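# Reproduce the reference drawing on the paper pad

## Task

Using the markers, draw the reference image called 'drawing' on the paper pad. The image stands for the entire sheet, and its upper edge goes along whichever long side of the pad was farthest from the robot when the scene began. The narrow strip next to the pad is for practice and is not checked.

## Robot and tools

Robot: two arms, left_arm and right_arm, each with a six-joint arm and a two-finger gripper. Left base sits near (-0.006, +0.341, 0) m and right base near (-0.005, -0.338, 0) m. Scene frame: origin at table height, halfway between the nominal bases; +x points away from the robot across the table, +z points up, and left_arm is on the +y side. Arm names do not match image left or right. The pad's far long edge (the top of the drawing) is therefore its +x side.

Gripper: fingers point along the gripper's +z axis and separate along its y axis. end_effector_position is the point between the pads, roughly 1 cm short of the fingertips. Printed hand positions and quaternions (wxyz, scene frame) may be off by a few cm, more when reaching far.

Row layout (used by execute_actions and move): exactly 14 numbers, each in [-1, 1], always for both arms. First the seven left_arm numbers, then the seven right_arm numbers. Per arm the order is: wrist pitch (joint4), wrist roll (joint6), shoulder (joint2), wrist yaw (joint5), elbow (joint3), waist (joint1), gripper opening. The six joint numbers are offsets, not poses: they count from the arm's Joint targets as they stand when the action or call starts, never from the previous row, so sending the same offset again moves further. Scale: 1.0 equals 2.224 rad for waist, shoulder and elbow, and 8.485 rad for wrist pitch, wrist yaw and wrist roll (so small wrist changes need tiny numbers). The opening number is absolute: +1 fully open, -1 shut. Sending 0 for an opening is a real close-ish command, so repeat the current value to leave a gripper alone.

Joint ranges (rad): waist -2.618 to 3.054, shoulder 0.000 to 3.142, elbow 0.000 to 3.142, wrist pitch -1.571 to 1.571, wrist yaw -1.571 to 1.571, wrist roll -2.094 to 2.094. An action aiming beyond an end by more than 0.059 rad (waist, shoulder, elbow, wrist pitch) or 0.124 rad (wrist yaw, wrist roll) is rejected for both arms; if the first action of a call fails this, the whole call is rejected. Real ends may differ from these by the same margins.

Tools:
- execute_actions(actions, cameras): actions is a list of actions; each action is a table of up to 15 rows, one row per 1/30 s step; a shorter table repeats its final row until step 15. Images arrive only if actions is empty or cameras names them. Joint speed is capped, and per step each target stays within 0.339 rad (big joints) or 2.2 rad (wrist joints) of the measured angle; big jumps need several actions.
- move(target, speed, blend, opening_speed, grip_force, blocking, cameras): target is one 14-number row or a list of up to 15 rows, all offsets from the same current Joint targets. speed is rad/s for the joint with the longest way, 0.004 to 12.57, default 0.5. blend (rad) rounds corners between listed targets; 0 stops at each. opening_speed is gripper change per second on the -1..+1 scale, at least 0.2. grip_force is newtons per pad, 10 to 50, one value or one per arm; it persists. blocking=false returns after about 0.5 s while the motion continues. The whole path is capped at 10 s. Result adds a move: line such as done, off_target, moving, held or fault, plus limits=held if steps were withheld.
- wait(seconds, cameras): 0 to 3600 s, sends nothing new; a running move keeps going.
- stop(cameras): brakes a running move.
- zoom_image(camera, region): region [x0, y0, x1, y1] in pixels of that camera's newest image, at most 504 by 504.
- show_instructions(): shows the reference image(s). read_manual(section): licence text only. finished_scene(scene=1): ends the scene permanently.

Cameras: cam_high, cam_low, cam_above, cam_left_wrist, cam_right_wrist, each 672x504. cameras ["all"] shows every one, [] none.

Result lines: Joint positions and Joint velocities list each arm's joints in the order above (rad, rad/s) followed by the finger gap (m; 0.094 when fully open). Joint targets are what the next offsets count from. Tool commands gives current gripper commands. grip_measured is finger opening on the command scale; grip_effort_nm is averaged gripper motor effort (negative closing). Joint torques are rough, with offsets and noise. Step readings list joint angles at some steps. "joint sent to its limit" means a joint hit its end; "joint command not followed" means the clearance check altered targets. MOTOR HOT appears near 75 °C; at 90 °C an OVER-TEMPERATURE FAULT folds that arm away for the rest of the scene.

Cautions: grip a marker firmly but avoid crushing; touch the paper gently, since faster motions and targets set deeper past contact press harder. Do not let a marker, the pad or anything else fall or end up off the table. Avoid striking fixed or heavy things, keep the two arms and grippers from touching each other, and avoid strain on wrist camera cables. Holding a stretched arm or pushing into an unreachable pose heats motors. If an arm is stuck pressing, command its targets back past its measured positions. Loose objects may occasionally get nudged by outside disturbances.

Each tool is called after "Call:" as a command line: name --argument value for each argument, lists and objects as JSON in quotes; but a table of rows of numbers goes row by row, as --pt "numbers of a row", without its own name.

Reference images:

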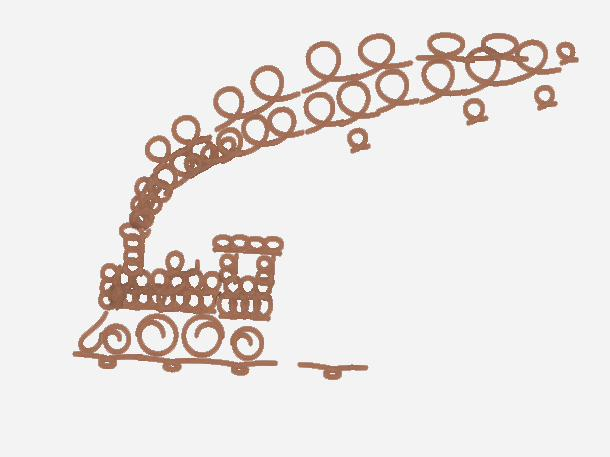

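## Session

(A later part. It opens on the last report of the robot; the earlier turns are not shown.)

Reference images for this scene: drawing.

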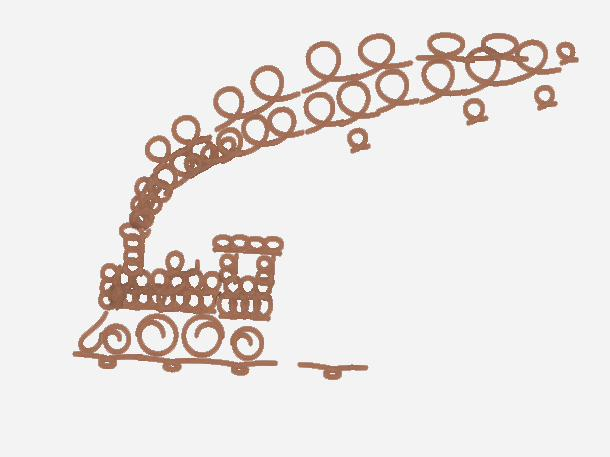

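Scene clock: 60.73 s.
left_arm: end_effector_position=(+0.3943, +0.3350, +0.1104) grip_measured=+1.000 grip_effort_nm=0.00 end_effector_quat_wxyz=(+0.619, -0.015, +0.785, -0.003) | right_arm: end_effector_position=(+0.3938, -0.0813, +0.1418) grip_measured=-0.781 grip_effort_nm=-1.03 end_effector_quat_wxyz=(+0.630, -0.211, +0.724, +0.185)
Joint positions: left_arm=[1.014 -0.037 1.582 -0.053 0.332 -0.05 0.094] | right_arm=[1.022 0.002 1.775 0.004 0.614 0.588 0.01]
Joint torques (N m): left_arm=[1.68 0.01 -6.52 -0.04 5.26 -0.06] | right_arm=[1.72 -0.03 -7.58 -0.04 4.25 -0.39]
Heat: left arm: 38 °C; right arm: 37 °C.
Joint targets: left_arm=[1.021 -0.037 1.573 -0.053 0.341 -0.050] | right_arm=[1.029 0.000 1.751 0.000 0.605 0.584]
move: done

Call:
move --target '[0,0,0,0,0,0,1, 0,0,0.0850,0,0.1068,0.2762,-0.95]' --speed 1.0

Call:
move --pt "0 0 0 0 0 0 1 0 0 0.0609 0 0 0 -0.95" --pt "0 0 0 0 0 0 1 0 0 0.0682 0 0.0097 0.0021 -0.95" --pt "0 0 0 0 0 0 1 0 0 0.0712 0 0.0138 0.0070 -0.95" --pt "0 0 0 0 0 0 1 0 0 0.0573 0 -0.0029 0.0070 -0.95" --pt "0 0 0 0 0 0 1 0 0 0.0543 0 -0.0069 0.0120 -0.95" --pt "0 0 0 0 0 0 1 0 0 0.0470 0 -0.0166 0.0140 -0.95" --pt "0 0 0 0 0 0 1 0 0 0.0470 0 -0.0166 0.0082 -0.95" --pt "0 0 0 0 0 0 1 0 0 0.0397 0 -0.0263 0.0061 -0.95" --pt "0 0 0 0 0 0 1 0 0 0.0367 0 -0.0304 0.0012 -0.95" --pt "0 0 0 0 0 0 1 0 0 0.0506 0 -0.0138 0.0012 -0.95" --pt "0 0 0 0 0 0 1 0 0 0.0536 0 -0.0097 -0.0038 -0.95" --pt "0 0 0 0 0 0 1 0 0 0.0609 0 0 -0.0058 -0.95" --pt "0 0 0 0 0 0 1 0 0 0.0609 0 0 0 -0.95" --pt "0 0 0 0 0 0 1 0 0 0.0682 0 0.0097 0.0021 -0.95" --pt "0 0 0 0 0 0 1 0 0 0.0143 0 0.0097 0.0021 -0.95" --speed '[0.3,0.12,0.12,0.5,0.12,0.12,0.5,0.12,0.12,0.5,0.12,0.12,0.5,0.12,0.5]' --blend '[0,0.003,0.002,0.002,0.003,0.002,0.002,0.003,0.002,0.002,0.003,0.002,0.002,0.003,0]'

Call:
move --target '[0,0,0,0,0,0,1, 0,0,0,0,0,-0.25,-0.95]' --speed 1.0 --cameras '["cam_above"]'

Call:
zoom_image --camera "cam_above" --region '[180, 405, 300, 475]'

Scene clock: 64.87 s.
left_arm: end_effector_position=(+0.3943, +0.3350, +0.1104) grip_measured=+1.000 grip_effort_nm=0.00 end_effector_quat_wxyz=(+0.619, -0.015, +0.785, -0.003) | right_arm: end_effector_position=(+0.1885, +0.1480, +0.1455) grip_measured=-0.781 grip_effort_nm=-1.03 end_effector_quat_wxyz=(+0.554, -0.416, +0.614, +0.378)
Joint positions: left_arm=[1.014 -0.037 1.582 -0.053 0.332 -0.05 0.094] | right_arm=[1.022 0.002 1.934 -0.005 0.812 1.205 0.01]
Joint torques (N m): left_arm=[1.68 0.07 -6.61 -0.05 5.46 -0.01] | right_arm=[1.73 -0.03 -6.64 0.05 8.03 -0.61]
Heat: left arm: 39 °C; right arm: 38 °C.
Joint targets: left_arm=[1.021 -0.037 1.573 -0.053 0.341 -0.050] | right_arm=[1.029 0.000 1.940 0.000 0.843 1.199]
move: done

Scene clock: 68.47 s.
left_arm: end_effector_position=(+0.3943, +0.3350, +0.1104) grip_measured=+1.000 grip_effort_nm=0.00 end_effector_quat_wxyz=(+0.619, -0.015, +0.785, -0.003) | right_arm: end_effector_position=(+0.1960, +0.1531, +0.1250) grip_measured=-0.781 grip_effort_nm=-1.03 end_effector_quat_wxyz=(+0.546, -0.419, +0.626, +0.367)
Joint positions: left_arm=[1.014 -0.037 1.582 -0.053 0.332 -0.05 0.094] | right_arm=[1.022 0.002 1.997 0.001 0.84 1.197 0.01]
Joint torques (N m): left_arm=[1.68 0.07 -6.45 -0.02 5.24 -0.21] | right_arm=[1.72 -0.02 -9.43 0 7.27 0.5]
Heat: left arm: 39 °C; right arm: 38 °C.
Joint targets: left_arm=[1.021 -0.037 1.573 -0.053 0.341 -0.050] | right_arm=[1.029 0.000 1.972 0.000 0.865 1.203]
move: done

Scene clock: 69.53 s.
left_arm: end_effector_position=(+0.3943, +0.3350, +0.1104) grip_measured=+1.000 grip_effort_nm=0.00 end_effector_quat_wxyz=(+0.619, -0.015, +0.785, -0.003) | right_arm: end_effector_position=(+0.4262, -0.0286, +0.1250) grip_measured=-0.781 grip_effort_nm=-1.03 end_effector_quat_wxyz=(+0.627, -0.228, +0.718, +0.200)
Joint positions: left_arm=[1.014 -0.037 1.582 -0.053 0.332 -0.05 0.094] | right_arm=[1.022 0.002 1.997 0.006 0.84 0.639 0.01]
Joint torques (N m): left_arm=[1.67 0.01 -6.45 -0.04 5.23 -0.16] | right_arm=[1.71 -0.02 -9.24 -0.06 7.2 0.65]
Heat: left arm: 39 °C; right arm: 38 °C.
Joint targets: left_arm=[1.021 -0.037 1.573 -0.053 0.341 -0.050] | right_arm=[1.029 0.000 1.972 0.000 0.865 0.647]
move: done

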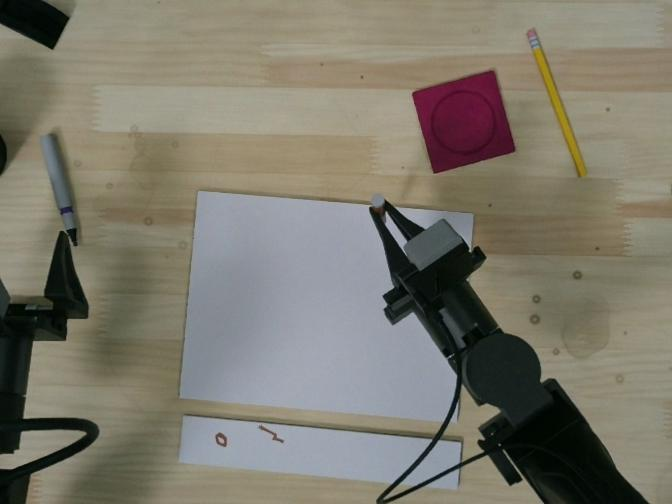

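Scaled by 4.200 from the camera's image (finer frame: 960x720).

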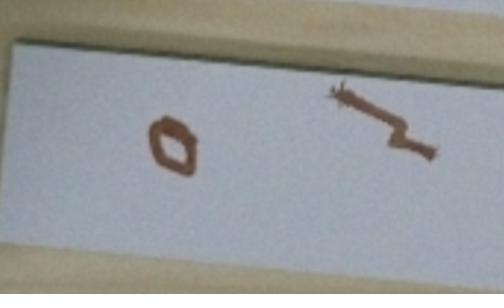

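Call:
move --target '[0,0,0,0,0,0,1, 0,0,0.0113,0,0.0246,0.2533,-0.95]' --speed 1.0

Call:
move --pt "0 0 0 0 0 0 1 0 0 0.0609 0 0 0 -0.95" --pt "0 0 0 0 0 0 1 0 0 0.0682 0 0.0097 0.0021 -0.95" --pt "0 0 0 0 0 0 1 0 0 0.0712 0 0.0138 0.0070 -0.95" --pt "0 0 0 0 0 0 1 0 0 0.0573 0 -0.0029 0.0070 -0.95" --pt "0 0 0 0 0 0 1 0 0 0.0543 0 -0.0069 0.0120 -0.95" --pt "0 0 0 0 0 0 1 0 0 0.0470 0 -0.0166 0.0140 -0.95" --pt "0 0 0 0 0 0 1 0 0 0.0470 0 -0.0166 0.0082 -0.95" --pt "0 0 0 0 0 0 1 0 0 0.0397 0 -0.0263 0.0061 -0.95" --pt "0 0 0 0 0 0 1 0 0 0.0367 0 -0.0304 0.0012 -0.95" --pt "0 0 0 0 0 0 1 0 0 0.0506 0 -0.0138 0.0012 -0.95" --pt "0 0 0 0 0 0 1 0 0 0.0536 0 -0.0097 -0.0038 -0.95" --pt "0 0 0 0 0 0 1 0 0 0.0609 0 0 -0.0058 -0.95" --pt "0 0 0 0 0 0 1 0 0 0.0609 0 0 0 -0.95" --pt "0 0 0 0 0 0 1 0 0 0.0682 0 0.0097 0.0021 -0.95" --pt "0 0 0 0 0 0 1 0 0 0.0143 0 0.0097 0.0021 -0.95" --speed '[0.3,0.05,0.05,0.3,0.05,0.05,0.3,0.05,0.05,0.3,0.05,0.05,0.3,0.05,0.5]' --blend '[0,0.003,0.001,0.001,0.003,0.001,0.001,0.003,0.001,0.001,0.003,0.001,0.001,0.001,0]'

Call:
move --target '[0,0,0,0,0,0,1, 0,0,0,0,0,-0.25,-0.95]' --speed 1.0 --cameras '["cam_above"]'

Call:
zoom_image --camera "cam_above" --region '[180, 405, 300, 475]'

Scene clock: 72.13 s.
left_arm: end_effector_position=(+0.3943, +0.3350, +0.1104) grip_measured=+1.000 grip_effort_nm=0.00 end_effector_quat_wxyz=(+0.619, -0.015, +0.785, -0.003) | right_arm: end_effector_position=(+0.1894, +0.1674, +0.1448) grip_measured=-0.781 grip_effort_nm=-1.03 end_effector_quat_wxyz=(+0.556, -0.417, +0.608, +0.384)
Joint positions: left_arm=[1.014 -0.037 1.582 -0.053 0.332 -0.05 0.094] | right_arm=[1.021 0.002 1.997 -0.005 0.889 1.217 0.01]
Joint torques (N m): left_arm=[1.66 0.02 -6.49 -0.05 5.27 -0.1] | right_arm=[1.74 -0.02 -7.56 0.05 8.01 -0.61]
Heat: left arm: 39 °C; right arm: 38 °C.
Joint targets: left_arm=[1.021 -0.037 1.573 -0.053 0.341 -0.050] | right_arm=[1.029 0.000 1.997 0.000 0.920 1.210]
move: done

Scene clock: 77.50 s.
left_arm: end_effector_position=(+0.3943, +0.3350, +0.1104) grip_measured=+1.000 grip_effort_nm=0.00 end_effector_quat_wxyz=(+0.619, -0.015, +0.785, -0.003) | right_arm: end_effector_position=(+0.1969, +0.1722, +0.1261) grip_measured=-0.781 grip_effort_nm=-1.03 end_effector_quat_wxyz=(+0.550, -0.419, +0.618, +0.374)
Joint positions: left_arm=[1.014 -0.037 1.582 -0.053 0.332 -0.05 0.094] | right_arm=[1.023 0.002 2.055 0.001 0.917 1.209 0.01]
Joint torques (N m): left_arm=[1.67 0.03 -6.46 -0.03 5.31 0.01] | right_arm=[1.74 -0.02 -9.92 -0.01 7.24 0.5]
Heat: left arm: 39 °C; right arm: 38 °C.
Joint targets: left_arm=[1.021 -0.037 1.573 -0.053 0.341 -0.050] | right_arm=[1.029 0.000 2.029 0.000 0.941 1.215]
move: done

Scene clock: 78.70 s.
left_arm: end_effector_position=(+0.3943, +0.3350, +0.1104) grip_measured=+1.000 grip_effort_nm=0.00 end_effector_quat_wxyz=(+0.619, -0.015, +0.785, -0.003) | right_arm: end_effector_position=(+0.4367, -0.0123, +0.1261) grip_measured=-0.781 grip_effort_nm=-1.03 end_effector_quat_wxyz=(+0.632, -0.231, +0.710, +0.206)
Joint positions: left_arm=[1.014 -0.037 1.582 -0.053 0.332 -0.05 0.094] | right_arm=[1.023 0.002 2.055 0.007 0.917 0.653 0.01]
Joint torques (N m): left_arm=[1.68 0.05 -6.58 -0.06 5.23 -0.03] | right_arm=[1.72 -0.02 -9.85 -0.07 7.17 0.46]
Heat: left arm: 39 °C; right arm: 38 °C.
Joint targets: left_arm=[1.021 -0.037 1.573 -0.053 0.341 -0.050] | right_arm=[1.029 0.000 2.029 0.000 0.941 0.659]
move: done

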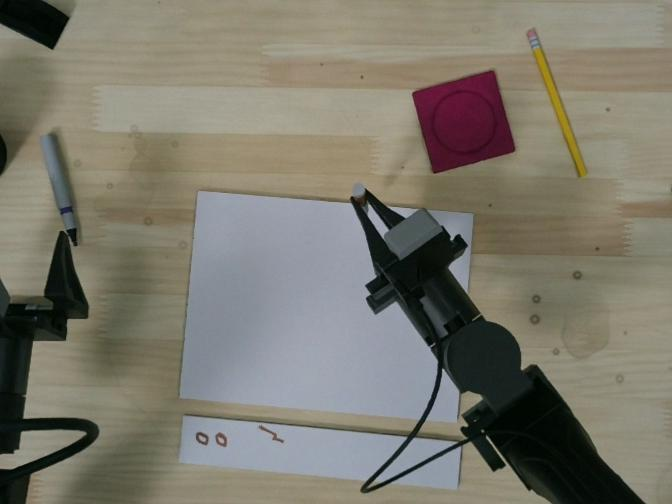

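Scaled by 4.200 from the camera's image (finer frame: 960x720).

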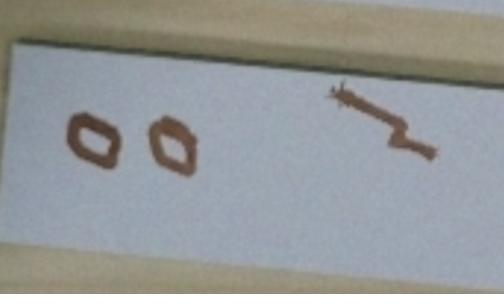

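Call:
move --target '[0,0,0,0,0,0,1, 0,0,-0.0668,0,-0.0768,0.2441,-0.95]' --speed 1.0

Call:
move --target '[0,0,0,0,0,0,1, 0,0,0.0634,0,0,0,-0.95]' --speed 0.3

Call:
move --pt "0 0 0 0 0 0 1 0 0 0.0073 0 0.0095 0.0022 -0.95" --pt "0 0 0 0 0 0 1 0 0 0.0103 0 0.0135 0.0073 -0.95" --speed 0.1 --blend '[0.003,0]'

Call:
move --pt "0 0 0 0 0 0 1 0 0 -0.0180 0 -0.0216 0 -0.95" --pt "0 0 0 0 0 0 1 0 0 -0.0210 0 -0.0255 0.0052 -0.95" --pt "0 0 0 0 0 0 1 0 0 -0.0283 0 -0.0351 0.0073 -0.95" --speed '[0.4,0.1,0.1]' --blend '[0.002,0.003,0]'

Call:
move --pt "0 0 0 0 0 0 1 0 0 0 0 0 -0.0094 -0.95" --pt "0 0 0 0 0 0 1 0 0 -0.0073 0 -0.0095 -0.0116 -0.95" --pt "0 0 0 0 0 0 1 0 0 -0.0103 0 -0.0135 -0.0168 -0.95" --speed '[0.4,0.1,0.1]' --blend '[0.002,0.003,0]'

Call:
move --pt "0 0 0 0 0 0 1 0 0 0.0180 0 0.0216 0 -0.95" --pt "0 0 0 0 0 0 1 0 0 0.0210 0 0.0255 -0.0052 -0.95" --pt "0 0 0 0 0 0 1 0 0 0.0283 0 0.0351 -0.0073 -0.95" --speed '[0.4,0.1,0.1]' --blend '[0.002,0.003,0]'

Call:
move --pt "0 0 0 0 0 0 1 0 0 0 0 0 0.0094 -0.95" --pt "0 0 0 0 0 0 1 0 0 0.0073 0 0.0095 0.0116 -0.95" --pt "0 0 0 0 0 0 1 0 0 0.0103 0 0.0135 0.0168 -0.95" --speed '[0.4,0.1,0.1]' --blend '[0.002,0.003,0]'

Call:
move --pt "0 0 0 0 0 0 1 0 0 -0.054 0 0 0 -0.95" --pt "0 0 0 0 0 0 1 0 0 -0.054 0 0 -0.25 -0.95" --speed '[0.5,1.0]' --blend '[0.03,0]' --cameras '["cam_above"]'

Call:
zoom_image --camera "cam_above" --region '[180, 405, 300, 475]'

Scene clock: 82.43 s.
left_arm: end_effector_position=(+0.3943, +0.3350, +0.1104) grip_measured=+1.000 grip_effort_nm=0.00 end_effector_quat_wxyz=(+0.619, -0.015, +0.785, -0.003) | right_arm: end_effector_position=(+0.1845, +0.1409, +0.1415) grip_measured=-0.781 grip_effort_nm=-1.03 end_effector_quat_wxyz=(+0.550, -0.419, +0.618, +0.375)
Joint positions: left_arm=[1.014 -0.037 1.582 -0.053 0.332 -0.05 0.094] | right_arm=[1.021 0.002 1.914 -0.004 0.778 1.207 0.01]
Joint torques (N m): left_arm=[1.64 0.03 -6.54 -0.03 5.29 -0.09] | right_arm=[1.74 -0.02 -9.44 0.04 4.4 -0.46]
Heat: left arm: 39 °C; right arm: 38 °C.
Joint targets: left_arm=[1.021 -0.037 1.573 -0.053 0.341 -0.050] | right_arm=[1.029 0.000 1.880 0.000 0.770 1.202]
move: done

Scene clock: 83.27 s.
left_arm: end_effector_position=(+0.3943, +0.3350, +0.1104) grip_measured=+1.000 grip_effort_nm=0.00 end_effector_quat_wxyz=(+0.619, -0.015, +0.785, -0.003) | right_arm: end_effector_position=(+0.1844, +0.1406, +0.0906) grip_measured=-0.781 grip_effort_nm=-1.03 end_effector_quat_wxyz=(+0.517, -0.438, +0.645, +0.353)
Joint positions: left_arm=[1.014 -0.037 1.582 -0.053 0.332 -0.05 0.094] | right_arm=[1.022 0.002 2.017 -0.004 0.777 1.207 0.01]
Joint torques (N m): left_arm=[1.66 0.03 -6.43 -0.03 5.23 0.09] | right_arm=[1.69 -0.02 -6.8 0.04 4.01 -0.46]
Heat: left arm: 39 °C; right arm: 38 °C.
Joint targets: left_arm=[1.021 -0.037 1.573 -0.053 0.341 -0.050] | right_arm=[1.029 0.000 2.021 0.000 0.770 1.202]
move: done

Scene clock: 84.00 s.
left_arm: end_effector_position=(+0.3943, +0.3350, +0.1104) grip_measured=+1.000 grip_effort_nm=0.00 end_effector_quat_wxyz=(+0.619, -0.015, +0.785, -0.003) | right_arm: end_effector_position=(+0.1839, +0.1415, +0.0897) grip_measured=-0.781 grip_effort_nm=-1.03 end_effector_quat_wxyz=(+0.520, -0.437, +0.643, +0.355)
Joint positions: left_arm=[1.014 -0.037 1.582 -0.053 0.332 -0.05 0.094] | right_arm=[1.041 0.002 2.028 -0.002 0.777 1.209 0.01]
Joint torques (N m): left_arm=[1.69 0.03 -6.46 -0.04 5.24 -0.14] | right_arm=[1.56 -0.02 -6.06 0.02 6.61 0.73]
Heat: left arm: 39 °C; right arm: 38 °C.
Joint targets: left_arm=[1.021 -0.037 1.573 -0.053 0.341 -0.050] | right_arm=[1.029 0.000 2.044 0.000 0.800 1.218]
move: done

Scene clock: 84.83 s.
left_arm: end_effector_position=(+0.3943, +0.3350, +0.1104) grip_measured=+1.000 grip_effort_nm=0.00 end_effector_quat_wxyz=(+0.619, -0.015, +0.785, -0.003) | right_arm: end_effector_position=(+0.1726, +0.1360, +0.0895) grip_measured=-0.781 grip_effort_nm=-1.03 end_effector_quat_wxyz=(+0.515, -0.443, +0.641, +0.357)
Joint positions: left_arm=[1.014 -0.037 1.582 -0.053 0.332 -0.05 0.094] | right_arm=[1.049 0.002 2.002 0 0.739 1.227 0.01]
Joint torques (N m): left_arm=[1.68 0.03 -6.45 -0.04 5.22 -0.1] | right_arm=[1.49 -0.03 -8.64 0 3.07 0.62]
Heat: left arm: 39 °C; right arm: 38 °C.
Joint targets: left_arm=[1.021 -0.037 1.573 -0.053 0.341 -0.050] | right_arm=[1.029 0.000 1.981 0.000 0.722 1.234]
move: done

Scene clock: 85.63 s.
left_arm: end_effector_position=(+0.3943, +0.3350, +0.1104) grip_measured=+1.000 grip_effort_nm=0.00 end_effector_quat_wxyz=(+0.619, -0.015, +0.785, -0.003) | right_arm: end_effector_position=(+0.1800, +0.1249, +0.0891) grip_measured=-0.781 grip_effort_nm=-1.03 end_effector_quat_wxyz=(+0.517, -0.437, +0.648, +0.350)
Joint positions: left_arm=[1.014 -0.037 1.582 -0.053 0.332 -0.05 0.094] | right_arm=[1.049 0.002 1.979 0 0.708 1.205 0.01]
Joint torques (N m): left_arm=[1.62 0.04 -6.54 -0.01 5.19 -0.27] | right_arm=[1.48 -0.02 -8.4 0 3.1 -0.69]
Heat: left arm: 39 °C; right arm: 38 °C.
Joint targets: left_arm=[1.021 -0.037 1.573 -0.053 0.341 -0.050] | right_arm=[1.029 0.000 1.958 0.000 0.692 1.197]
move: done

Scene clock: 86.47 s.
left_arm: end_effector_position=(+0.3943, +0.3350, +0.1104) grip_measured=+1.000 grip_effort_nm=0.00 end_effector_quat_wxyz=(+0.619, -0.015, +0.785, -0.003) | right_arm: end_effector_position=(+0.1920, +0.1308, +0.0901) grip_measured=-0.781 grip_effort_nm=-1.03 end_effector_quat_wxyz=(+0.524, -0.429, +0.649, +0.348)
Joint positions: left_arm=[1.014 -0.037 1.582 -0.053 0.332 -0.05 0.094] | right_arm=[1.049 0.002 2.008 0 0.748 1.188 0.01]
Joint torques (N m): left_arm=[1.65 0.08 -6.48 -0.01 5.31 -0.05] | right_arm=[1.49 -0.02 -6.16 0.01 6.52 -0.59]
Heat: left arm: 39 °C; right arm: 38 °C.
Joint targets: left_arm=[1.021 -0.037 1.573 -0.053 0.341 -0.050] | right_arm=[1.029 0.000 2.021 0.000 0.770 1.181]
move: done

Scene clock: 87.30 s.
left_arm: end_effector_position=(+0.3943, +0.3350, +0.1104) grip_measured=+1.000 grip_effort_nm=0.00 end_effector_quat_wxyz=(+0.619, -0.015, +0.785, -0.003) | right_arm: end_effector_position=(+0.1836, +0.1423, +0.0904) grip_measured=-0.781 grip_effort_nm=-1.03 end_effector_quat_wxyz=(+0.522, -0.436, +0.641, +0.356)
Joint positions: left_arm=[1.014 -0.037 1.582 -0.053 0.332 -0.05 0.094] | right_arm=[1.049 0.002 2.031 0 0.779 1.211 0.01]
Joint torques (N m): left_arm=[1.65 0.05 -6.57 -0.07 5.31 -0.03] | right_arm=[1.49 -0.02 -6.35 0 6.5 0.58]
Heat: left arm: 39 °C; right arm: 38 °C.
Joint targets: left_arm=[1.021 -0.037 1.573 -0.053 0.341 -0.050] | right_arm=[1.029 0.000 2.044 0.000 0.800 1.218]
move: done

Scene clock: 88.63 s.
left_arm: end_effector_position=(+0.3943, +0.3350, +0.1104) grip_measured=+1.000 grip_effort_nm=0.00 end_effector_quat_wxyz=(+0.619, -0.015, +0.785, -0.003) | right_arm: end_effector_position=(+0.4090, -0.0302, +0.1249) grip_measured=-0.781 grip_effort_nm=-1.03 end_effector_quat_wxyz=(+0.620, -0.236, +0.720, +0.204)
Joint positions: left_arm=[1.014 -0.037 1.582 -0.053 0.332 -0.05 0.094] | right_arm=[1.023 0.002 1.949 0.006 0.779 0.656 0.01]
Joint torques (N m): left_arm=[1.66 0.04 -6.46 -0.05 5.29 -0.05] | right_arm=[1.72 -0.02 -8.98 -0.06 6.89 0.44]
Heat: left arm: 39 °C; right arm: 38 °C.
Joint targets: left_arm=[1.021 -0.037 1.573 -0.053 0.341 -0.050] | right_arm=[1.029 0.000 1.924 0.000 0.800 0.662]
move: done

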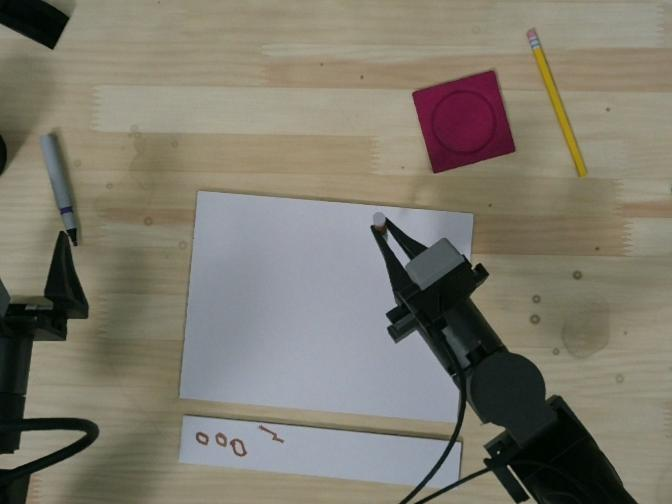

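Scaled by 4.200 from the camera's image (finer frame: 960x720).

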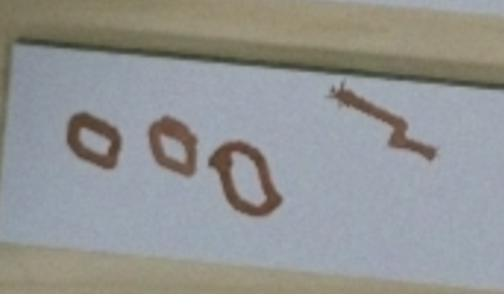

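Call:
zoom_image --camera "cam_above" --region '[190, 420, 260, 470]'

Scaled by 7.200 from the camera's image (finer frame: 960x720).

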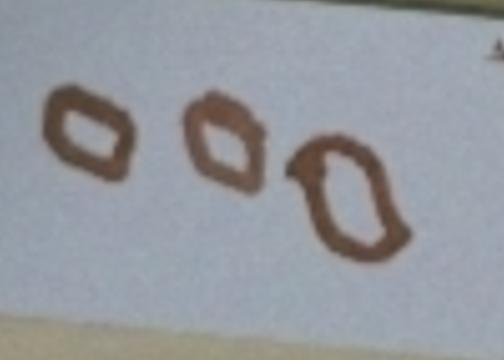

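Call:
zoom_image --camera "cam_above" --region '[250, 415, 300, 455]'

Scaled by 10.080 from the camera's image (finer frame: 960x720).

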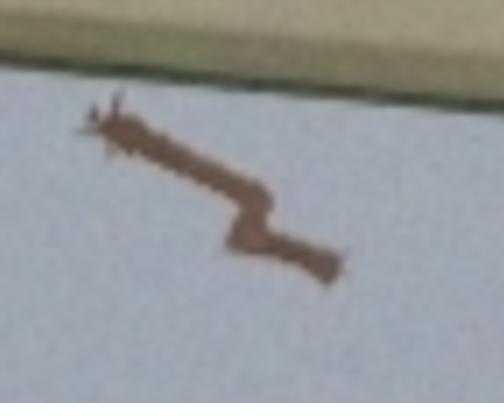

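Call:
move --target '[0,0,0,0,0,0,1, 0,0,-0.0629,0,-0.0750,0.2352,-0.95]' --speed 0.8

Call:
move --pt "0 0 0 0 0 0 1 0 0 0.0643 0 0 0 -0.95" --pt "0 0 0 0 0 0 1 0 0 0.0669 0 0.0176 0.0063 -0.95" --pt "0 0 0 0 0 0 1 0 0 0.0744 0 0.0270 0.0085 -0.95" --pt "0 0 0 0 0 0 1 0 0 0.0774 0 0.0308 0.0140 -0.95" --pt "0 0 0 0 0 0 1 0 0 0.0569 0 0.0069 0.0140 -0.95" --pt "0 0 0 0 0 0 1 0 0 0.0539 0 0.0031 0.0195 -0.95" --pt "0 0 0 0 0 0 1 0 0 0.0464 0 -0.0063 0.0217 -0.95" --pt "0 0 0 0 0 0 1 0 0 0.0464 0 -0.0063 0.0113 -0.95" --pt "0 0 0 0 0 0 1 0 0 0.0389 0 -0.0157 0.0090 -0.95" --pt "0 0 0 0 0 0 1 0 0 0.0359 0 -0.0196 0.0036 -0.95" --pt "0 0 0 0 0 0 1 0 0 0.0564 0 0.0043 0.0036 -0.95" --pt "0 0 0 0 0 0 1 0 0 0.0594 0 0.0082 -0.0019 -0.95" --pt "0 0 0 0 0 0 1 0 0 0.0669 0 0.0176 -0.0042 -0.95" --pt "0 0 0 0 0 0 1 0 0 0.0669 0 0.0176 0.0063 -0.95" --pt "0 0 0 0 0 0 1 0 0 0.0744 0 0.0270 0.0085 -0.95" --speed '[0.3,0.3,0.12,0.12,0.4,0.12,0.12,0.4,0.12,0.12,0.4,0.12,0.12,0.4,0.12]' --blend '[0,0.002,0.003,0.002,0.002,0.003,0.002,0.002,0.003,0.002,0.002,0.003,0.002,0.002,0]'

Call:
move --pt "0 0 0 0 0 0 1 0 0 -0.054 0 0 0 -0.95" --pt "0 0 0 0 0 0 1 0 0 -0.054 0 0 -0.25 -0.95" --speed '[0.5,1.0]' --blend '[0.03,0]' --cameras '["cam_above"]'

Call:
zoom_image --camera "cam_above" --region '[190, 415, 290, 475]'

Scene clock: 95.57 s.
left_arm: end_effector_position=(+0.3943, +0.3350, +0.1104) grip_measured=+1.000 grip_effort_nm=0.00 end_effector_quat_wxyz=(+0.619, -0.015, +0.785, -0.003) | right_arm: end_effector_position=(+0.1810, +0.1058, +0.1340) grip_measured=-0.781 grip_effort_nm=-1.03 end_effector_quat_wxyz=(+0.542, -0.420, +0.632, +0.361)
Joint positions: left_arm=[1.014 -0.037 1.582 -0.053 0.332 -0.05 0.094] | right_arm=[1.021 0.002 1.815 -0.002 0.641 1.188 0.01]
Joint torques (N m): left_arm=[1.68 0.03 -6.53 -0.03 5.27 -0.17] | right_arm=[1.73 -0.02 -8.38 0.03 4.25 -0.17]
Heat: left arm: 40 °C; right arm: 39 °C.
Joint targets: left_arm=[1.021 -0.037 1.573 -0.053 0.341 -0.050] | right_arm=[1.029 0.000 1.784 0.000 0.633 1.185]
move: done

Scene clock: 98.90 s.
left_arm: end_effector_position=(+0.3943, +0.3350, +0.1104) grip_measured=+1.000 grip_effort_nm=0.00 end_effector_quat_wxyz=(+0.619, -0.015, +0.785, -0.003) | right_arm: end_effector_position=(+0.1795, +0.1142, +0.0899) grip_measured=-0.781 grip_effort_nm=-1.03 end_effector_quat_wxyz=(+0.513, -0.437, +0.653, +0.346)
Joint positions: left_arm=[1.014 -0.037 1.582 -0.053 0.332 -0.05 0.094] | right_arm=[1.033 0.002 1.939 -0.002 0.67 1.197 0.01]
Joint torques (N m): left_arm=[1.66 0.05 -6.41 -0.05 5.41 0.03] | right_arm=[1.62 -0.02 -5.83 0.02 6.57 0.57]
Heat: left arm: 40 °C; right arm: 39 °C.
Joint targets: left_arm=[1.021 -0.037 1.573 -0.053 0.341 -0.050] | right_arm=[1.029 0.000 1.949 0.000 0.694 1.204]
move: done

Scene clock: 100.23 s.
left_arm: end_effector_position=(+0.3943, +0.3350, +0.1104) grip_measured=+1.000 grip_effort_nm=0.00 end_effector_quat_wxyz=(+0.619, -0.015, +0.785, -0.003) | right_arm: end_effector_position=(+0.3906, -0.0510, +0.1275) grip_measured=-0.781 grip_effort_nm=-1.03 end_effector_quat_wxyz=(+0.616, -0.234, +0.726, +0.199)
Joint positions: left_arm=[1.014 -0.037 1.582 -0.053 0.332 -0.05 0.094] | right_arm=[1.019 0.002 1.852 0.005 0.67 0.644 0.01]
Joint torques (N m): left_arm=[1.63 0.04 -6.61 -0.04 5.37 0.01] | right_arm=[1.73 -0.02 -7.97 -0.05 6.99 0.31]
Heat: left arm: 40 °C; right arm: 39 °C.
Joint targets: left_arm=[1.021 -0.037 1.573 -0.053 0.341 -0.050] | right_arm=[1.029 0.000 1.829 0.000 0.694 0.648]
move: done

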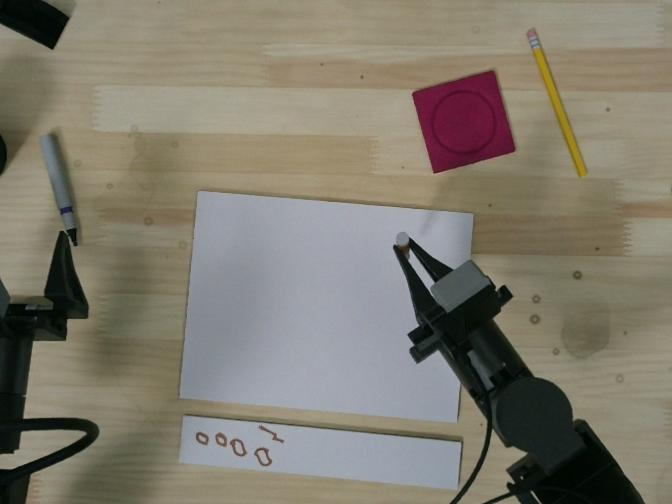

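Scaled by 5.040 from the camera's image (finer frame: 960x720).

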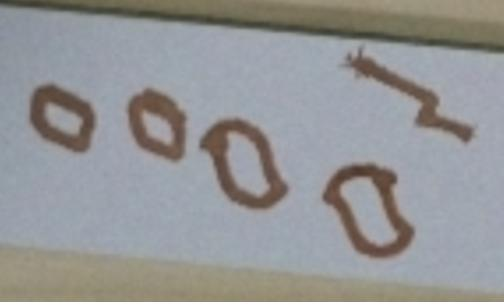

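Call:
zoom_image --camera "cam_above" --region '[247, 440, 282, 470]'

Scaled by 14.400 from the camera's image (finer frame: 960x720).

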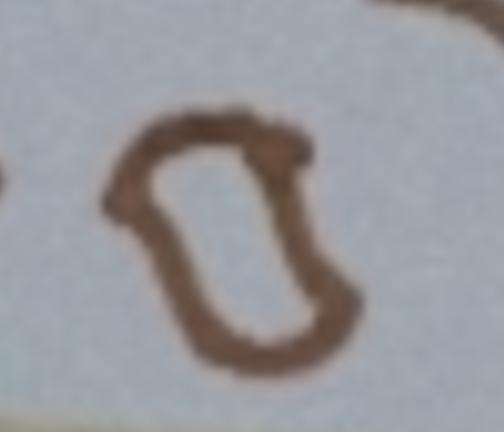

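Call:
move --target '[0,0,0,0,0,0,1, 0,-0.0111,-0.0555,0,-0.0704,0.2334,-0.95]' --speed 0.8

Call:
move --target '[0,0,0,0,0,0,1, 0,0,0.0643,0,0,0,-0.95]' --speed 0.3

Call:
move --pt "0 0 0 0 0 0 1 0 0.0016 0.0027 0 0.0175 0 -0.95" --pt "0 0 0 0 0 0 1 0 0.0049 0.0104 0 0.0268 0 -0.95" --pt "0 0 0 0 0 0 1 0 0.0128 0.0136 0 0.0307 0 -0.95" --speed '[0.8,0.18,0.4]' --blend '[0.002,0.003,0]'

Call:
move --pt "0 0 0 0 0 0 1 0 0 -0.0208 0 -0.0237 0 -0.95" --pt "0 0 0 0 0 0 1 0 0.0078 -0.0240 0 -0.0276 0 -0.95" --pt "0 0 0 0 0 0 1 0 0.0111 -0.0317 0 -0.0369 0 -0.95" --speed '[0.8,0.4,0.18]' --blend '[0.002,0.003,0]'

Call:
move --pt "0 0 0 0 0 0 1 0 -0.0033 0 0 0 0 -0.95" --pt "0 0 0 0 0 0 1 0 -0.0066 -0.0077 0 -0.0093 0 -0.95" --pt "0 0 0 0 0 0 1 0 -0.0144 -0.0109 0 -0.0132 0 -0.95" --speed '[0.8,0.18,0.4]' --blend '[0.002,0.003,0]'

Call:
move --pt "0 0 0 0 0 0 1 0 0 0.0208 0 0.0237 0 -0.95" --pt "0 0 0 0 0 0 1 0 -0.0078 0.0240 0 0.0276 0 -0.95" --pt "0 0 0 0 0 0 1 0 -0.0111 0.0317 0 0.0369 0 -0.95" --speed '[0.8,0.4,0.18]' --blend '[0.002,0.003,0]'

Call:
move --pt "0 0 0 0 0 0 1 0 0.0033 0 0 0 0 -0.95" --pt "0 0 0 0 0 0 1 0 0.0066 0.0077 0 0.0093 0 -0.95" --speed '[0.8,0.18]' --blend '[0.002,0]'

Call:
move --pt "0 0 0 0 0 0 1 0 0 -0.054 0 0 0 -0.95" --pt "0 0 0 0 0 0 1 0 0 -0.054 0 0 -0.25 -0.95" --speed '[0.5,1.0]' --blend '[0.03,0]' --cameras '["cam_above"]'

Call:
zoom_image --camera "cam_above" --region '[240, 415, 320, 475]'

Scene clock: 107.40 s.
left_arm: end_effector_position=(+0.3943, +0.3350, +0.1104) grip_measured=+1.000 grip_effort_nm=0.00 end_effector_quat_wxyz=(+0.619, -0.015, +0.785, -0.003) | right_arm: end_effector_position=(+0.1799, +0.0792, +0.1311) grip_measured=-0.781 grip_effort_nm=-1.03 end_effector_quat_wxyz=(+0.555, -0.445, +0.622, +0.327)
Joint positions: left_arm=[1.014 -0.037 1.582 -0.053 0.332 -0.05 0.094] | right_arm=[1.019 -0.089 1.735 -0.001 0.544 1.167 0.01]
Joint torques (N m): left_arm=[1.67 0 -6.49 -0.05 5.37 -0.02] | right_arm=[1.75 -0.06 -7.54 0.02 4.21 -0.02]
Heat: left arm: 40 °C; right arm: 39 °C.
Joint targets: left_arm=[1.021 -0.037 1.573 -0.053 0.341 -0.050] | right_arm=[1.029 -0.094 1.706 0.000 0.537 1.167]
move: done

Scene clock: 108.27 s.
left_arm: end_effector_position=(+0.3943, +0.3350, +0.1104) grip_measured=+1.000 grip_effort_nm=0.00 end_effector_quat_wxyz=(+0.619, -0.015, +0.785, -0.003) | right_arm: end_effector_position=(+0.1798, +0.0788, +0.0883) grip_measured=-0.781 grip_effort_nm=-1.03 end_effector_quat_wxyz=(+0.523, -0.462, +0.646, +0.308)
Joint positions: left_arm=[1.014 -0.037 1.582 -0.053 0.332 -0.05 0.094] | right_arm=[1.027 -0.089 1.838 -0.001 0.544 1.167 0.01]
Joint torques (N m): left_arm=[1.62 0.01 -6.48 -0.06 5.34 -0.05] | right_arm=[1.65 -0.05 -4.79 0.02 3.64 -0.02]
Heat: left arm: 40 °C; right arm: 39 °C.
Joint targets: left_arm=[1.021 -0.037 1.573 -0.053 0.341 -0.050] | right_arm=[1.029 -0.094 1.849 0.000 0.537 1.167]
move: done

Scene clock: 109.43 s.
left_arm: end_effector_position=(+0.3943, +0.3350, +0.1104) grip_measured=+1.000 grip_effort_nm=0.00 end_effector_quat_wxyz=(+0.619, -0.015, +0.785, -0.003) | right_arm: end_effector_position=(+0.1838, +0.0878, +0.0888) grip_measured=-0.781 grip_effort_nm=-1.03 end_effector_quat_wxyz=(+0.511, -0.430, +0.665, +0.334)
Joint positions: left_arm=[1.014 -0.037 1.582 -0.053 0.332 -0.05 0.094] | right_arm=[1.029 0.006 1.869 -0.001 0.582 1.167 0.01]
Joint torques (N m): left_arm=[1.65 0.06 -6.53 -0.04 5.3 -0.14] | right_arm=[1.65 0.06 -5.23 0.01 6.45 -0.01]
Heat: left arm: 40 °C; right arm: 39 °C.
Joint targets: left_arm=[1.021 -0.037 1.573 -0.053 0.341 -0.050] | right_arm=[1.029 0.014 1.879 0.000 0.605 1.167]
move: done

Scene clock: 110.63 s.
left_arm: end_effector_position=(+0.3943, +0.3350, +0.1104) grip_measured=+1.000 grip_effort_nm=0.00 end_effector_quat_wxyz=(+0.619, -0.015, +0.785, -0.003) | right_arm: end_effector_position=(+0.1788, +0.0767, +0.0881) grip_measured=-0.781 grip_effort_nm=-1.03 end_effector_quat_wxyz=(+0.492, -0.399, +0.687, +0.356)
Joint positions: left_arm=[1.014 -0.037 1.582 -0.053 0.332 -0.05 0.094] | right_arm=[1.031 0.101 1.832 -0.001 0.535 1.167 0.01]
Joint torques (N m): left_arm=[1.67 0.05 -6.45 -0.01 5.16 -0.09] | right_arm=[1.63 0.03 -7.41 0.02 3.3 -0.02]
Heat: left arm: 40 °C; right arm: 39 °C.
Joint targets: left_arm=[1.021 -0.037 1.573 -0.053 0.341 -0.050] | right_arm=[1.029 0.108 1.809 0.000 0.523 1.167]
move: done

Scene clock: 111.87 s.
left_arm: end_effector_position=(+0.3943, +0.3350, +0.1104) grip_measured=+1.000 grip_effort_nm=0.00 end_effector_quat_wxyz=(+0.619, -0.015, +0.785, -0.003) | right_arm: end_effector_position=(+0.1758, +0.0699, +0.0885) grip_measured=-0.781 grip_effort_nm=-1.03 end_effector_quat_wxyz=(+0.509, -0.436, +0.666, +0.329)
Joint positions: left_arm=[1.014 -0.037 1.582 -0.053 0.332 -0.05 0.094] | right_arm=[1.031 -0.006 1.807 -0.001 0.506 1.167 0.01]
Joint torques (N m): left_arm=[1.66 0.07 -6.54 0 5.19 -0.05] | right_arm=[1.63 -0.1 -7.16 0.02 3.23 -0.05]
Heat: left arm: 40 °C; right arm: 39 °C.
Joint targets: left_arm=[1.021 -0.037 1.573 -0.053 0.341 -0.050] | right_arm=[1.029 -0.014 1.784 0.000 0.494 1.167]
move: done

Scene clock: 113.07 s.
left_arm: end_effector_position=(+0.3943, +0.3350, +0.1104) grip_measured=+1.000 grip_effort_nm=0.00 end_effector_quat_wxyz=(+0.619, -0.015, +0.785, -0.003) | right_arm: end_effector_position=(+0.1807, +0.0809, +0.0887) grip_measured=-0.781 grip_effort_nm=-1.03 end_effector_quat_wxyz=(+0.526, -0.465, +0.643, +0.306)
Joint positions: left_arm=[1.014 -0.037 1.582 -0.053 0.332 -0.05 0.094] | right_arm=[1.031 -0.101 1.846 -0.001 0.553 1.167 0.01]
Joint torques (N m): left_arm=[1.65 0.03 -6.52 -0.03 5.29 -0.05] | right_arm=[1.64 -0.08 -5.11 0.01 6.41 -0.03]
Heat: left arm: 40 °C; right arm: 39 °C.
Joint targets: left_arm=[1.021 -0.037 1.573 -0.053 0.341 -0.050] | right_arm=[1.029 -0.108 1.855 0.000 0.576 1.167]
move: done

Scene clock: 113.97 s.
left_arm: end_effector_position=(+0.3943, +0.3350, +0.1104) grip_measured=+1.000 grip_effort_nm=0.00 end_effector_quat_wxyz=(+0.619, -0.015, +0.785, -0.003) | right_arm: end_effector_position=(+0.1829, +0.0858, +0.0888) grip_measured=-0.781 grip_effort_nm=-1.03 end_effector_quat_wxyz=(+0.521, -0.451, +0.651, +0.317)
Joint positions: left_arm=[1.014 -0.037 1.582 -0.053 0.332 -0.05 0.094] | right_arm=[1.031 -0.06 1.862 -0.001 0.573 1.167 0.01]
Joint torques (N m): left_arm=[1.69 0.05 -6.52 -0.04 5.27 -0.03] | right_arm=[1.64 0.09 -5.23 0.02 6.43 -0.06]
Heat: left arm: 40 °C; right arm: 39 °C.
Joint targets: left_arm=[1.021 -0.037 1.573 -0.053 0.341 -0.050] | right_arm=[1.029 -0.052 1.872 0.000 0.596 1.167]
move: done

Scene clock: 115.30 s.
left_arm: end_effector_position=(+0.3943, +0.3350, +0.1104) grip_measured=+1.000 grip_effort_nm=0.00 end_effector_quat_wxyz=(+0.619, -0.015, +0.785, -0.003) | right_arm: end_effector_position=(+0.3797, -0.0783, +0.1254) grip_measured=-0.781 grip_effort_nm=-1.03 end_effector_quat_wxyz=(+0.618, -0.244, +0.728, +0.168)
Joint positions: left_arm=[1.014 -0.037 1.582 -0.053 0.332 -0.05 0.094] | right_arm=[1.019 -0.057 1.773 0.005 0.573 0.61 0.01]
Joint torques (N m): left_arm=[1.64 0.06 -6.43 -0.04 5.19 -0.05] | right_arm=[1.75 0.05 -7.19 -0.04 6.84 0.08]
Heat: left arm: 40 °C; right arm: 39 °C.
Joint targets: left_arm=[1.021 -0.037 1.573 -0.053 0.341 -0.050] | right_arm=[1.029 -0.052 1.752 0.000 0.596 0.611]
move: done

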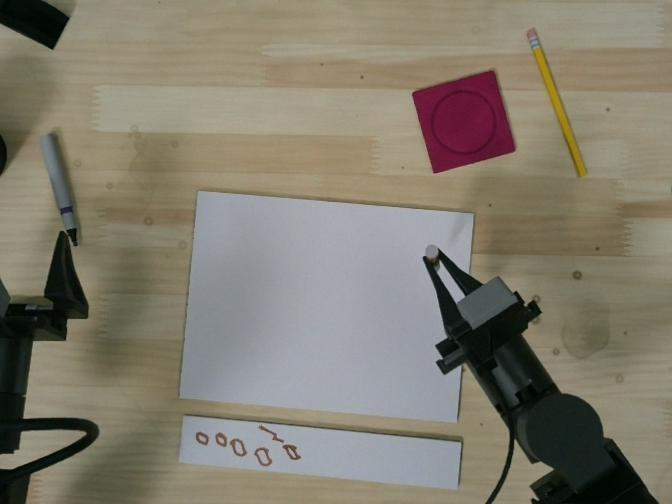

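Scaled by 6.300 from the camera's image (finer frame: 960x720).

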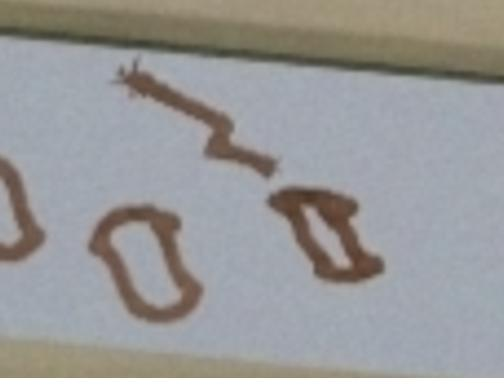

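Call:
move --target '[0,0,0,0,0,0,1, 0,0.0005,0.0853,0,0.1114,0.2869,-0.95]' --speed 0.8

Call:
move --pt "0 0 0 0 0 0 1 0 0 0.0643 0 0 0 -0.95" --pt "0 0 0 0 0 0 1 0 0.0037 0.0653 0 0.0156 0 -0.95" --pt "0 0 0 0 0 0 1 0 0.0053 0.0690 0 0.0206 0 -0.95" --pt "0 0 0 0 0 0 1 0 0.0092 0.0705 0 0.0226 0 -0.95" --pt "0 0 0 0 0 0 1 0 0.0092 0.0531 0 0.0027 0 -0.95" --pt "0 0 0 0 0 0 1 0 0.0131 0.0516 0 0.0007 0 -0.95" --pt "0 0 0 0 0 0 1 0 0.0148 0.0480 0 -0.0043 0 -0.95" --pt "0 0 0 0 0 0 1 0 0.0075 0.0480 0 -0.0043 0 -0.95" --pt "0 0 0 0 0 0 1 0 0.0058 0.0443 0 -0.0092 0 -0.95" --pt "0 0 0 0 0 0 1 0 0.0019 0.0429 0 -0.0113 0 -0.95" --pt "0 0 0 0 0 0 1 0 0.0019 0.0602 0 0.0087 0 -0.95" --pt "0 0 0 0 0 0 1 0 -0.0020 0.0617 0 0.0108 0 -0.95" --pt "0 0 0 0 0 0 1 0 -0.0036 0.0653 0 0.0157 0 -0.95" --pt "0 0 0 0 0 0 1 0 0.0037 0.0653 0 0.0157 0 -0.95" --pt "0 0 0 0 0 0 1 0 0.0053 0.0690 0 0.0206 0 -0.95" --speed '[0.3,0.8,0.1,0.25,0.8,0.25,0.1,1.0,0.1,0.25,0.8,0.25,0.1,1.0,0.1]' --blend '[0,0.002,0.002,0.002,0.002,0.002,0.002,0.002,0.002,0.002,0.002,0.002,0.002,0.002,0]'

Call:
move --pt "0 0 0 0 0 0 1 0 0 -0.054 0 0 0 -0.95" --pt "0 0 0 0 0 0 1 0 0 -0.054 0 0 -0.25 -0.95" --speed '[0.5,1.0]' --blend '[0.03,0]' --cameras '["cam_above"]'

Call:
zoom_image --camera "cam_above" --region '[190, 415, 310, 475]'

Scene clock: 121.10 s.
left_arm: end_effector_position=(+0.3943, +0.3350, +0.1104) grip_measured=+1.000 grip_effort_nm=0.00 end_effector_quat_wxyz=(+0.619, -0.015, +0.785, -0.003) | right_arm: end_effector_position=(+0.1640, +0.1575, +0.1442) grip_measured=-0.781 grip_effort_nm=-1.03 end_effector_quat_wxyz=(+0.554, -0.449, +0.593, +0.375)
Joint positions: left_arm=[1.014 -0.037 1.582 -0.053 0.332 -0.05 0.094] | right_arm=[1.017 -0.054 1.936 -0.003 0.814 1.256 0.01]
Joint torques (N m): left_arm=[1.63 0.03 -6.42 -0.04 5.27 -0.01] | right_arm=[1.77 0.06 -6.68 0.03 7.95 -0.47]
Heat: left arm: 40 °C; right arm: 39 °C.
Joint targets: left_arm=[1.021 -0.037 1.573 -0.053 0.341 -0.050] | right_arm=[1.029 -0.048 1.942 0.000 0.844 1.249]
move: done

Scene clock: 125.00 s.
left_arm: end_effector_position=(+0.3943, +0.3350, +0.1104) grip_measured=+1.000 grip_effort_nm=0.00 end_effector_quat_wxyz=(+0.619, -0.015, +0.785, -0.003) | right_arm: end_effector_position=(+0.1687, +0.1690, +0.0920) grip_measured=-0.781 grip_effort_nm=-1.03 end_effector_quat_wxyz=(+0.521, -0.451, +0.624, +0.369)
Joint positions: left_arm=[1.014 -0.037 1.582 -0.053 0.332 -0.05 0.094] | right_arm=[1.037 -0.01 2.086 -0.003 0.863 1.254 0.01]
Joint torques (N m): left_arm=[1.68 0.02 -6.61 -0.03 5.31 -0.01] | right_arm=[1.59 0.06 -7.08 0.03 7.15 -0.46]
Heat: left arm: 41 °C; right arm: 39 °C.
Joint targets: left_arm=[1.021 -0.037 1.573 -0.053 0.341 -0.050] | right_arm=[1.029 -0.003 2.095 0.000 0.890 1.249]
move: done

Scene clock: 126.33 s.
left_arm: end_effector_position=(+0.3943, +0.3350, +0.1104) grip_measured=+1.000 grip_effort_nm=0.00 end_effector_quat_wxyz=(+0.619, -0.015, +0.785, -0.003) | right_arm: end_effector_position=(+0.4163, -0.0053, +0.1333) grip_measured=-0.781 grip_effort_nm=-1.03 end_effector_quat_wxyz=(+0.630, -0.246, +0.705, +0.214)
Joint positions: left_arm=[1.014 -0.037 1.582 -0.053 0.332 -0.05 0.094] | right_arm=[1.019 -0.008 2.001 0.007 0.867 0.686 0.01]
Joint torques (N m): left_arm=[1.67 0.05 -6.31 -0.03 5.19 -0.03] | right_arm=[1.78 0.05 -9.39 -0.06 7.3 0.66]
Heat: left arm: 41 °C; right arm: 40 °C.
Joint targets: left_arm=[1.021 -0.037 1.573 -0.053 0.341 -0.050] | right_arm=[1.029 -0.003 1.975 0.000 0.890 0.693]
move: done

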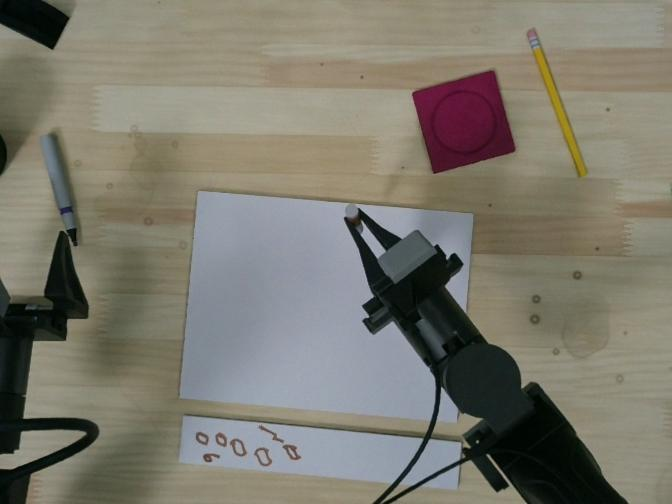

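Scaled by 4.200 from the camera's image (finer frame: 960x720).

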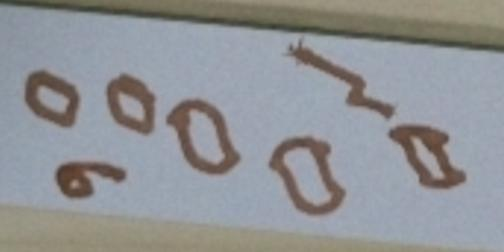

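Call:
zoom_image --camera "cam_above" --region '[195, 445, 230, 470]'

Scaled by 14.400 from the camera's image (finer frame: 960x720).

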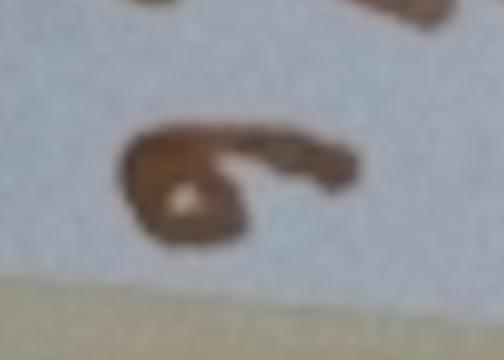

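Call:
move --pt "0 0 0 0 0 0 1 0 0.0003 0.0202 0 0.0629 0.1717 -0.95" --pt "0 0 0 0 0 0 1 0 0.0003 0.0382 0 0.0460 0.1591 -0.95" --pt "0 0 0 0 0 0 1 0 0.0003 0.0888 0 0.0460 0.1591 -0.95" --speed '[0.8,0.3,0.3]' --blend '[0.01,0.005,0]'

Call:
move --pt "0 0 0 0 0 0 1 0 0 -0.0117 0 -0.0065 -0.0015 -0.95" --pt "0 0 0 0 0 0 1 0 0 -0.0276 0 -0.0292 -0.0060 -0.95" --pt "0 0 0 0 0 0 1 0 0 -0.0335 0 -0.0376 -0.0072 -0.95" --pt "0 0 0 0 0 0 1 0 0.0071 -0.0335 0 -0.0376 -0.0072 -0.95" --pt "0 0 0 0 0 0 1 0 0.0094 -0.0364 0 -0.0415 -0.0072 -0.95" --pt "0 0 0 0 0 0 1 0 0.0094 -0.0175 0 -0.0185 -0.0072 -0.95" --pt "0 0 0 0 0 0 1 0 0.0130 -0.0170 0 -0.0179 -0.0072 -0.95" --pt "0 0 0 0 0 0 1 0 0.0156 -0.0144 0 -0.0143 -0.0072 -0.95" --pt "0 0 0 0 0 0 1 0 0.0162 -0.0104 0 -0.0088 -0.0072 -0.95" --pt "0 0 0 0 0 0 1 0 0.0069 -0.0104 0 -0.0088 -0.0072 -0.95" --pt "0 0 0 0 0 0 1 0 0.0052 -0.0079 0 -0.0053 -0.0072 -0.95" --pt "0 0 0 0 0 0 1 0 0.0052 -0.0268 0 -0.0282 -0.0072 -0.95" --pt "0 0 0 0 0 0 1 0 0.0020 -0.0271 0 -0.0286 -0.0072 -0.95" --pt "0 0 0 0 0 0 1 0 -0.0008 -0.0299 0 -0.0326 -0.0072 -0.95" --pt "0 0 0 0 0 0 1 0 -0.0008 -0.0429 0 -0.0508 -0.0103 -0.95" --speed '[0.2,0.1,0.1,1.0,0.15,0.8,0.25,0.18,0.1,1.0,0.12,0.8,0.22,0.2,0.1]' --blend '[0.003,0.003,0.002,0.002,0.002,0.002,0.002,0.002,0.002,0.002,0.002,0.002,0.002,0.002,0]'

Call:
move --pt "0 0 0 0 0 0 1 0 0 -0.054 0 0 0 -0.95" --pt "0 0 0 0 0 0 1 0 0 -0.054 0 0 -0.20 -0.95" --speed '[0.5,1.0]' --blend '[0.03,0]' --cameras '["cam_above"]'

Call:
zoom_image --camera "cam_above" --region '[170, 320, 290, 410]'

Scene clock: 140.73 s.
left_arm: end_effector_position=(+0.3943, +0.3350, +0.1104) grip_measured=+1.000 grip_effort_nm=0.00 end_effector_quat_wxyz=(+0.619, -0.015, +0.785, -0.003) | right_arm: end_effector_position=(+0.2855, +0.1480, +0.0936) grip_measured=-0.781 grip_effort_nm=-1.03 end_effector_quat_wxyz=(+0.565, -0.378, +0.661, +0.318)
Joint positions: left_arm=[1.014 -0.037 1.582 -0.053 0.332 -0.05 0.094] | right_arm=[1.015 -0.006 2.172 -0.002 0.997 1.046 0.01]
Joint torques (N m): left_arm=[1.66 0.03 -6.49 -0.06 5.27 -0.02] | right_arm=[1.78 0.06 -8.42 0.03 4.48 0.06]
Heat: left arm: 41 °C; right arm: 40 °C.
Joint targets: left_arm=[1.021 -0.037 1.573 -0.053 0.341 -0.050] | right_arm=[1.029 0.000 2.172 0.000 0.992 1.047]
move: done

Scene clock: 144.13 s.
left_arm: end_effector_position=(+0.3943, +0.3350, +0.1104) grip_measured=+1.000 grip_effort_nm=0.00 end_effector_quat_wxyz=(+0.619, -0.015, +0.785, -0.003) | right_arm: end_effector_position=(+0.2801, +0.1238, +0.0914) grip_measured=-0.781 grip_effort_nm=-1.03 end_effector_quat_wxyz=(+0.559, -0.374, +0.671, +0.312)
Joint positions: left_arm=[1.014 -0.037 1.582 -0.053 0.332 -0.05 0.094] | right_arm=[1.032 0 2.107 -0.002 0.893 1.032 0.01]
Joint torques (N m): left_arm=[1.65 0.04 -6.6 -0.08 5.26 -0.16] | right_arm=[1.64 -0.08 -10.17 0.03 3.6 -0.65]
Heat: left arm: 41 °C; right arm: 40 °C.
Joint targets: left_arm=[1.021 -0.037 1.573 -0.053 0.341 -0.050] | right_arm=[1.029 -0.007 2.077 0.000 0.880 1.024]
move: done

Scene clock: 145.50 s.
left_arm: end_effector_position=(+0.3943, +0.3350, +0.1104) grip_measured=+1.000 grip_effort_nm=0.00 end_effector_quat_wxyz=(+0.619, -0.015, +0.785, -0.003) | right_arm: end_effector_position=(+0.4534, -0.0536, +0.1497) grip_measured=-0.781 grip_effort_nm=-1.03 end_effector_quat_wxyz=(+0.653, -0.200, +0.707, +0.183)
Joint positions: left_arm=[1.014 -0.037 1.582 -0.053 0.332 -0.05 0.094] | right_arm=[1.018 -0.002 1.98 0.008 0.881 0.573 0.01]
Joint torques (N m): left_arm=[1.66 0.02 -6.69 -0.05 5.3 -0.16] | right_arm=[1.76 -0.05 -9.2 -0.09 5.08 0.49]
Heat: left arm: 41 °C; right arm: 40 °C.
Joint targets: left_arm=[1.021 -0.037 1.573 -0.053 0.341 -0.050] | right_arm=[1.029 -0.007 1.957 0.000 0.879 0.579]
move: done

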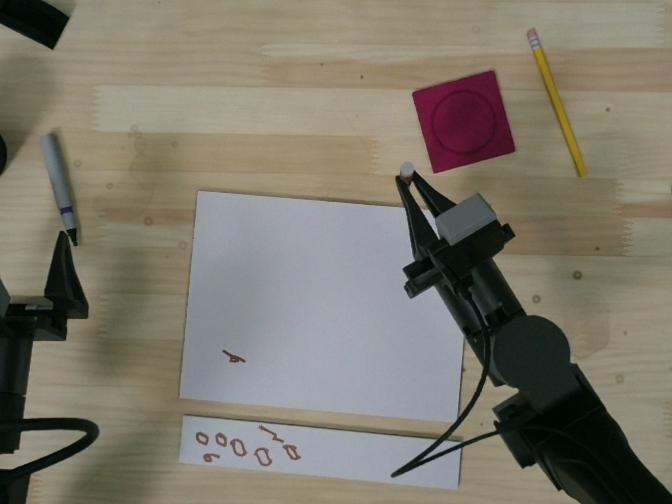

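Scaled by 4.200 from the camera's image (finer frame: 960x720).

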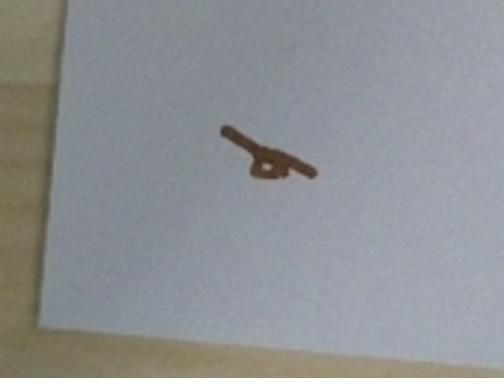

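Call:
zoom_image --camera "cam_above" --region '[215, 340, 255, 370]'

Scaled by 12.600 from the camera's image (finer frame: 960x720).

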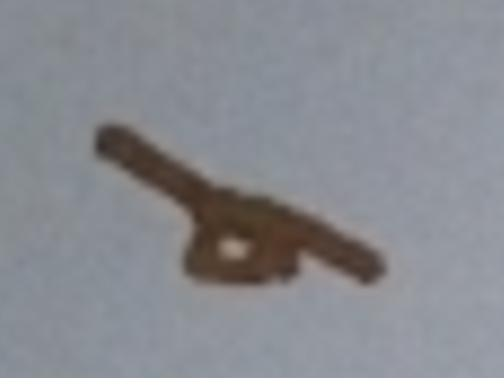

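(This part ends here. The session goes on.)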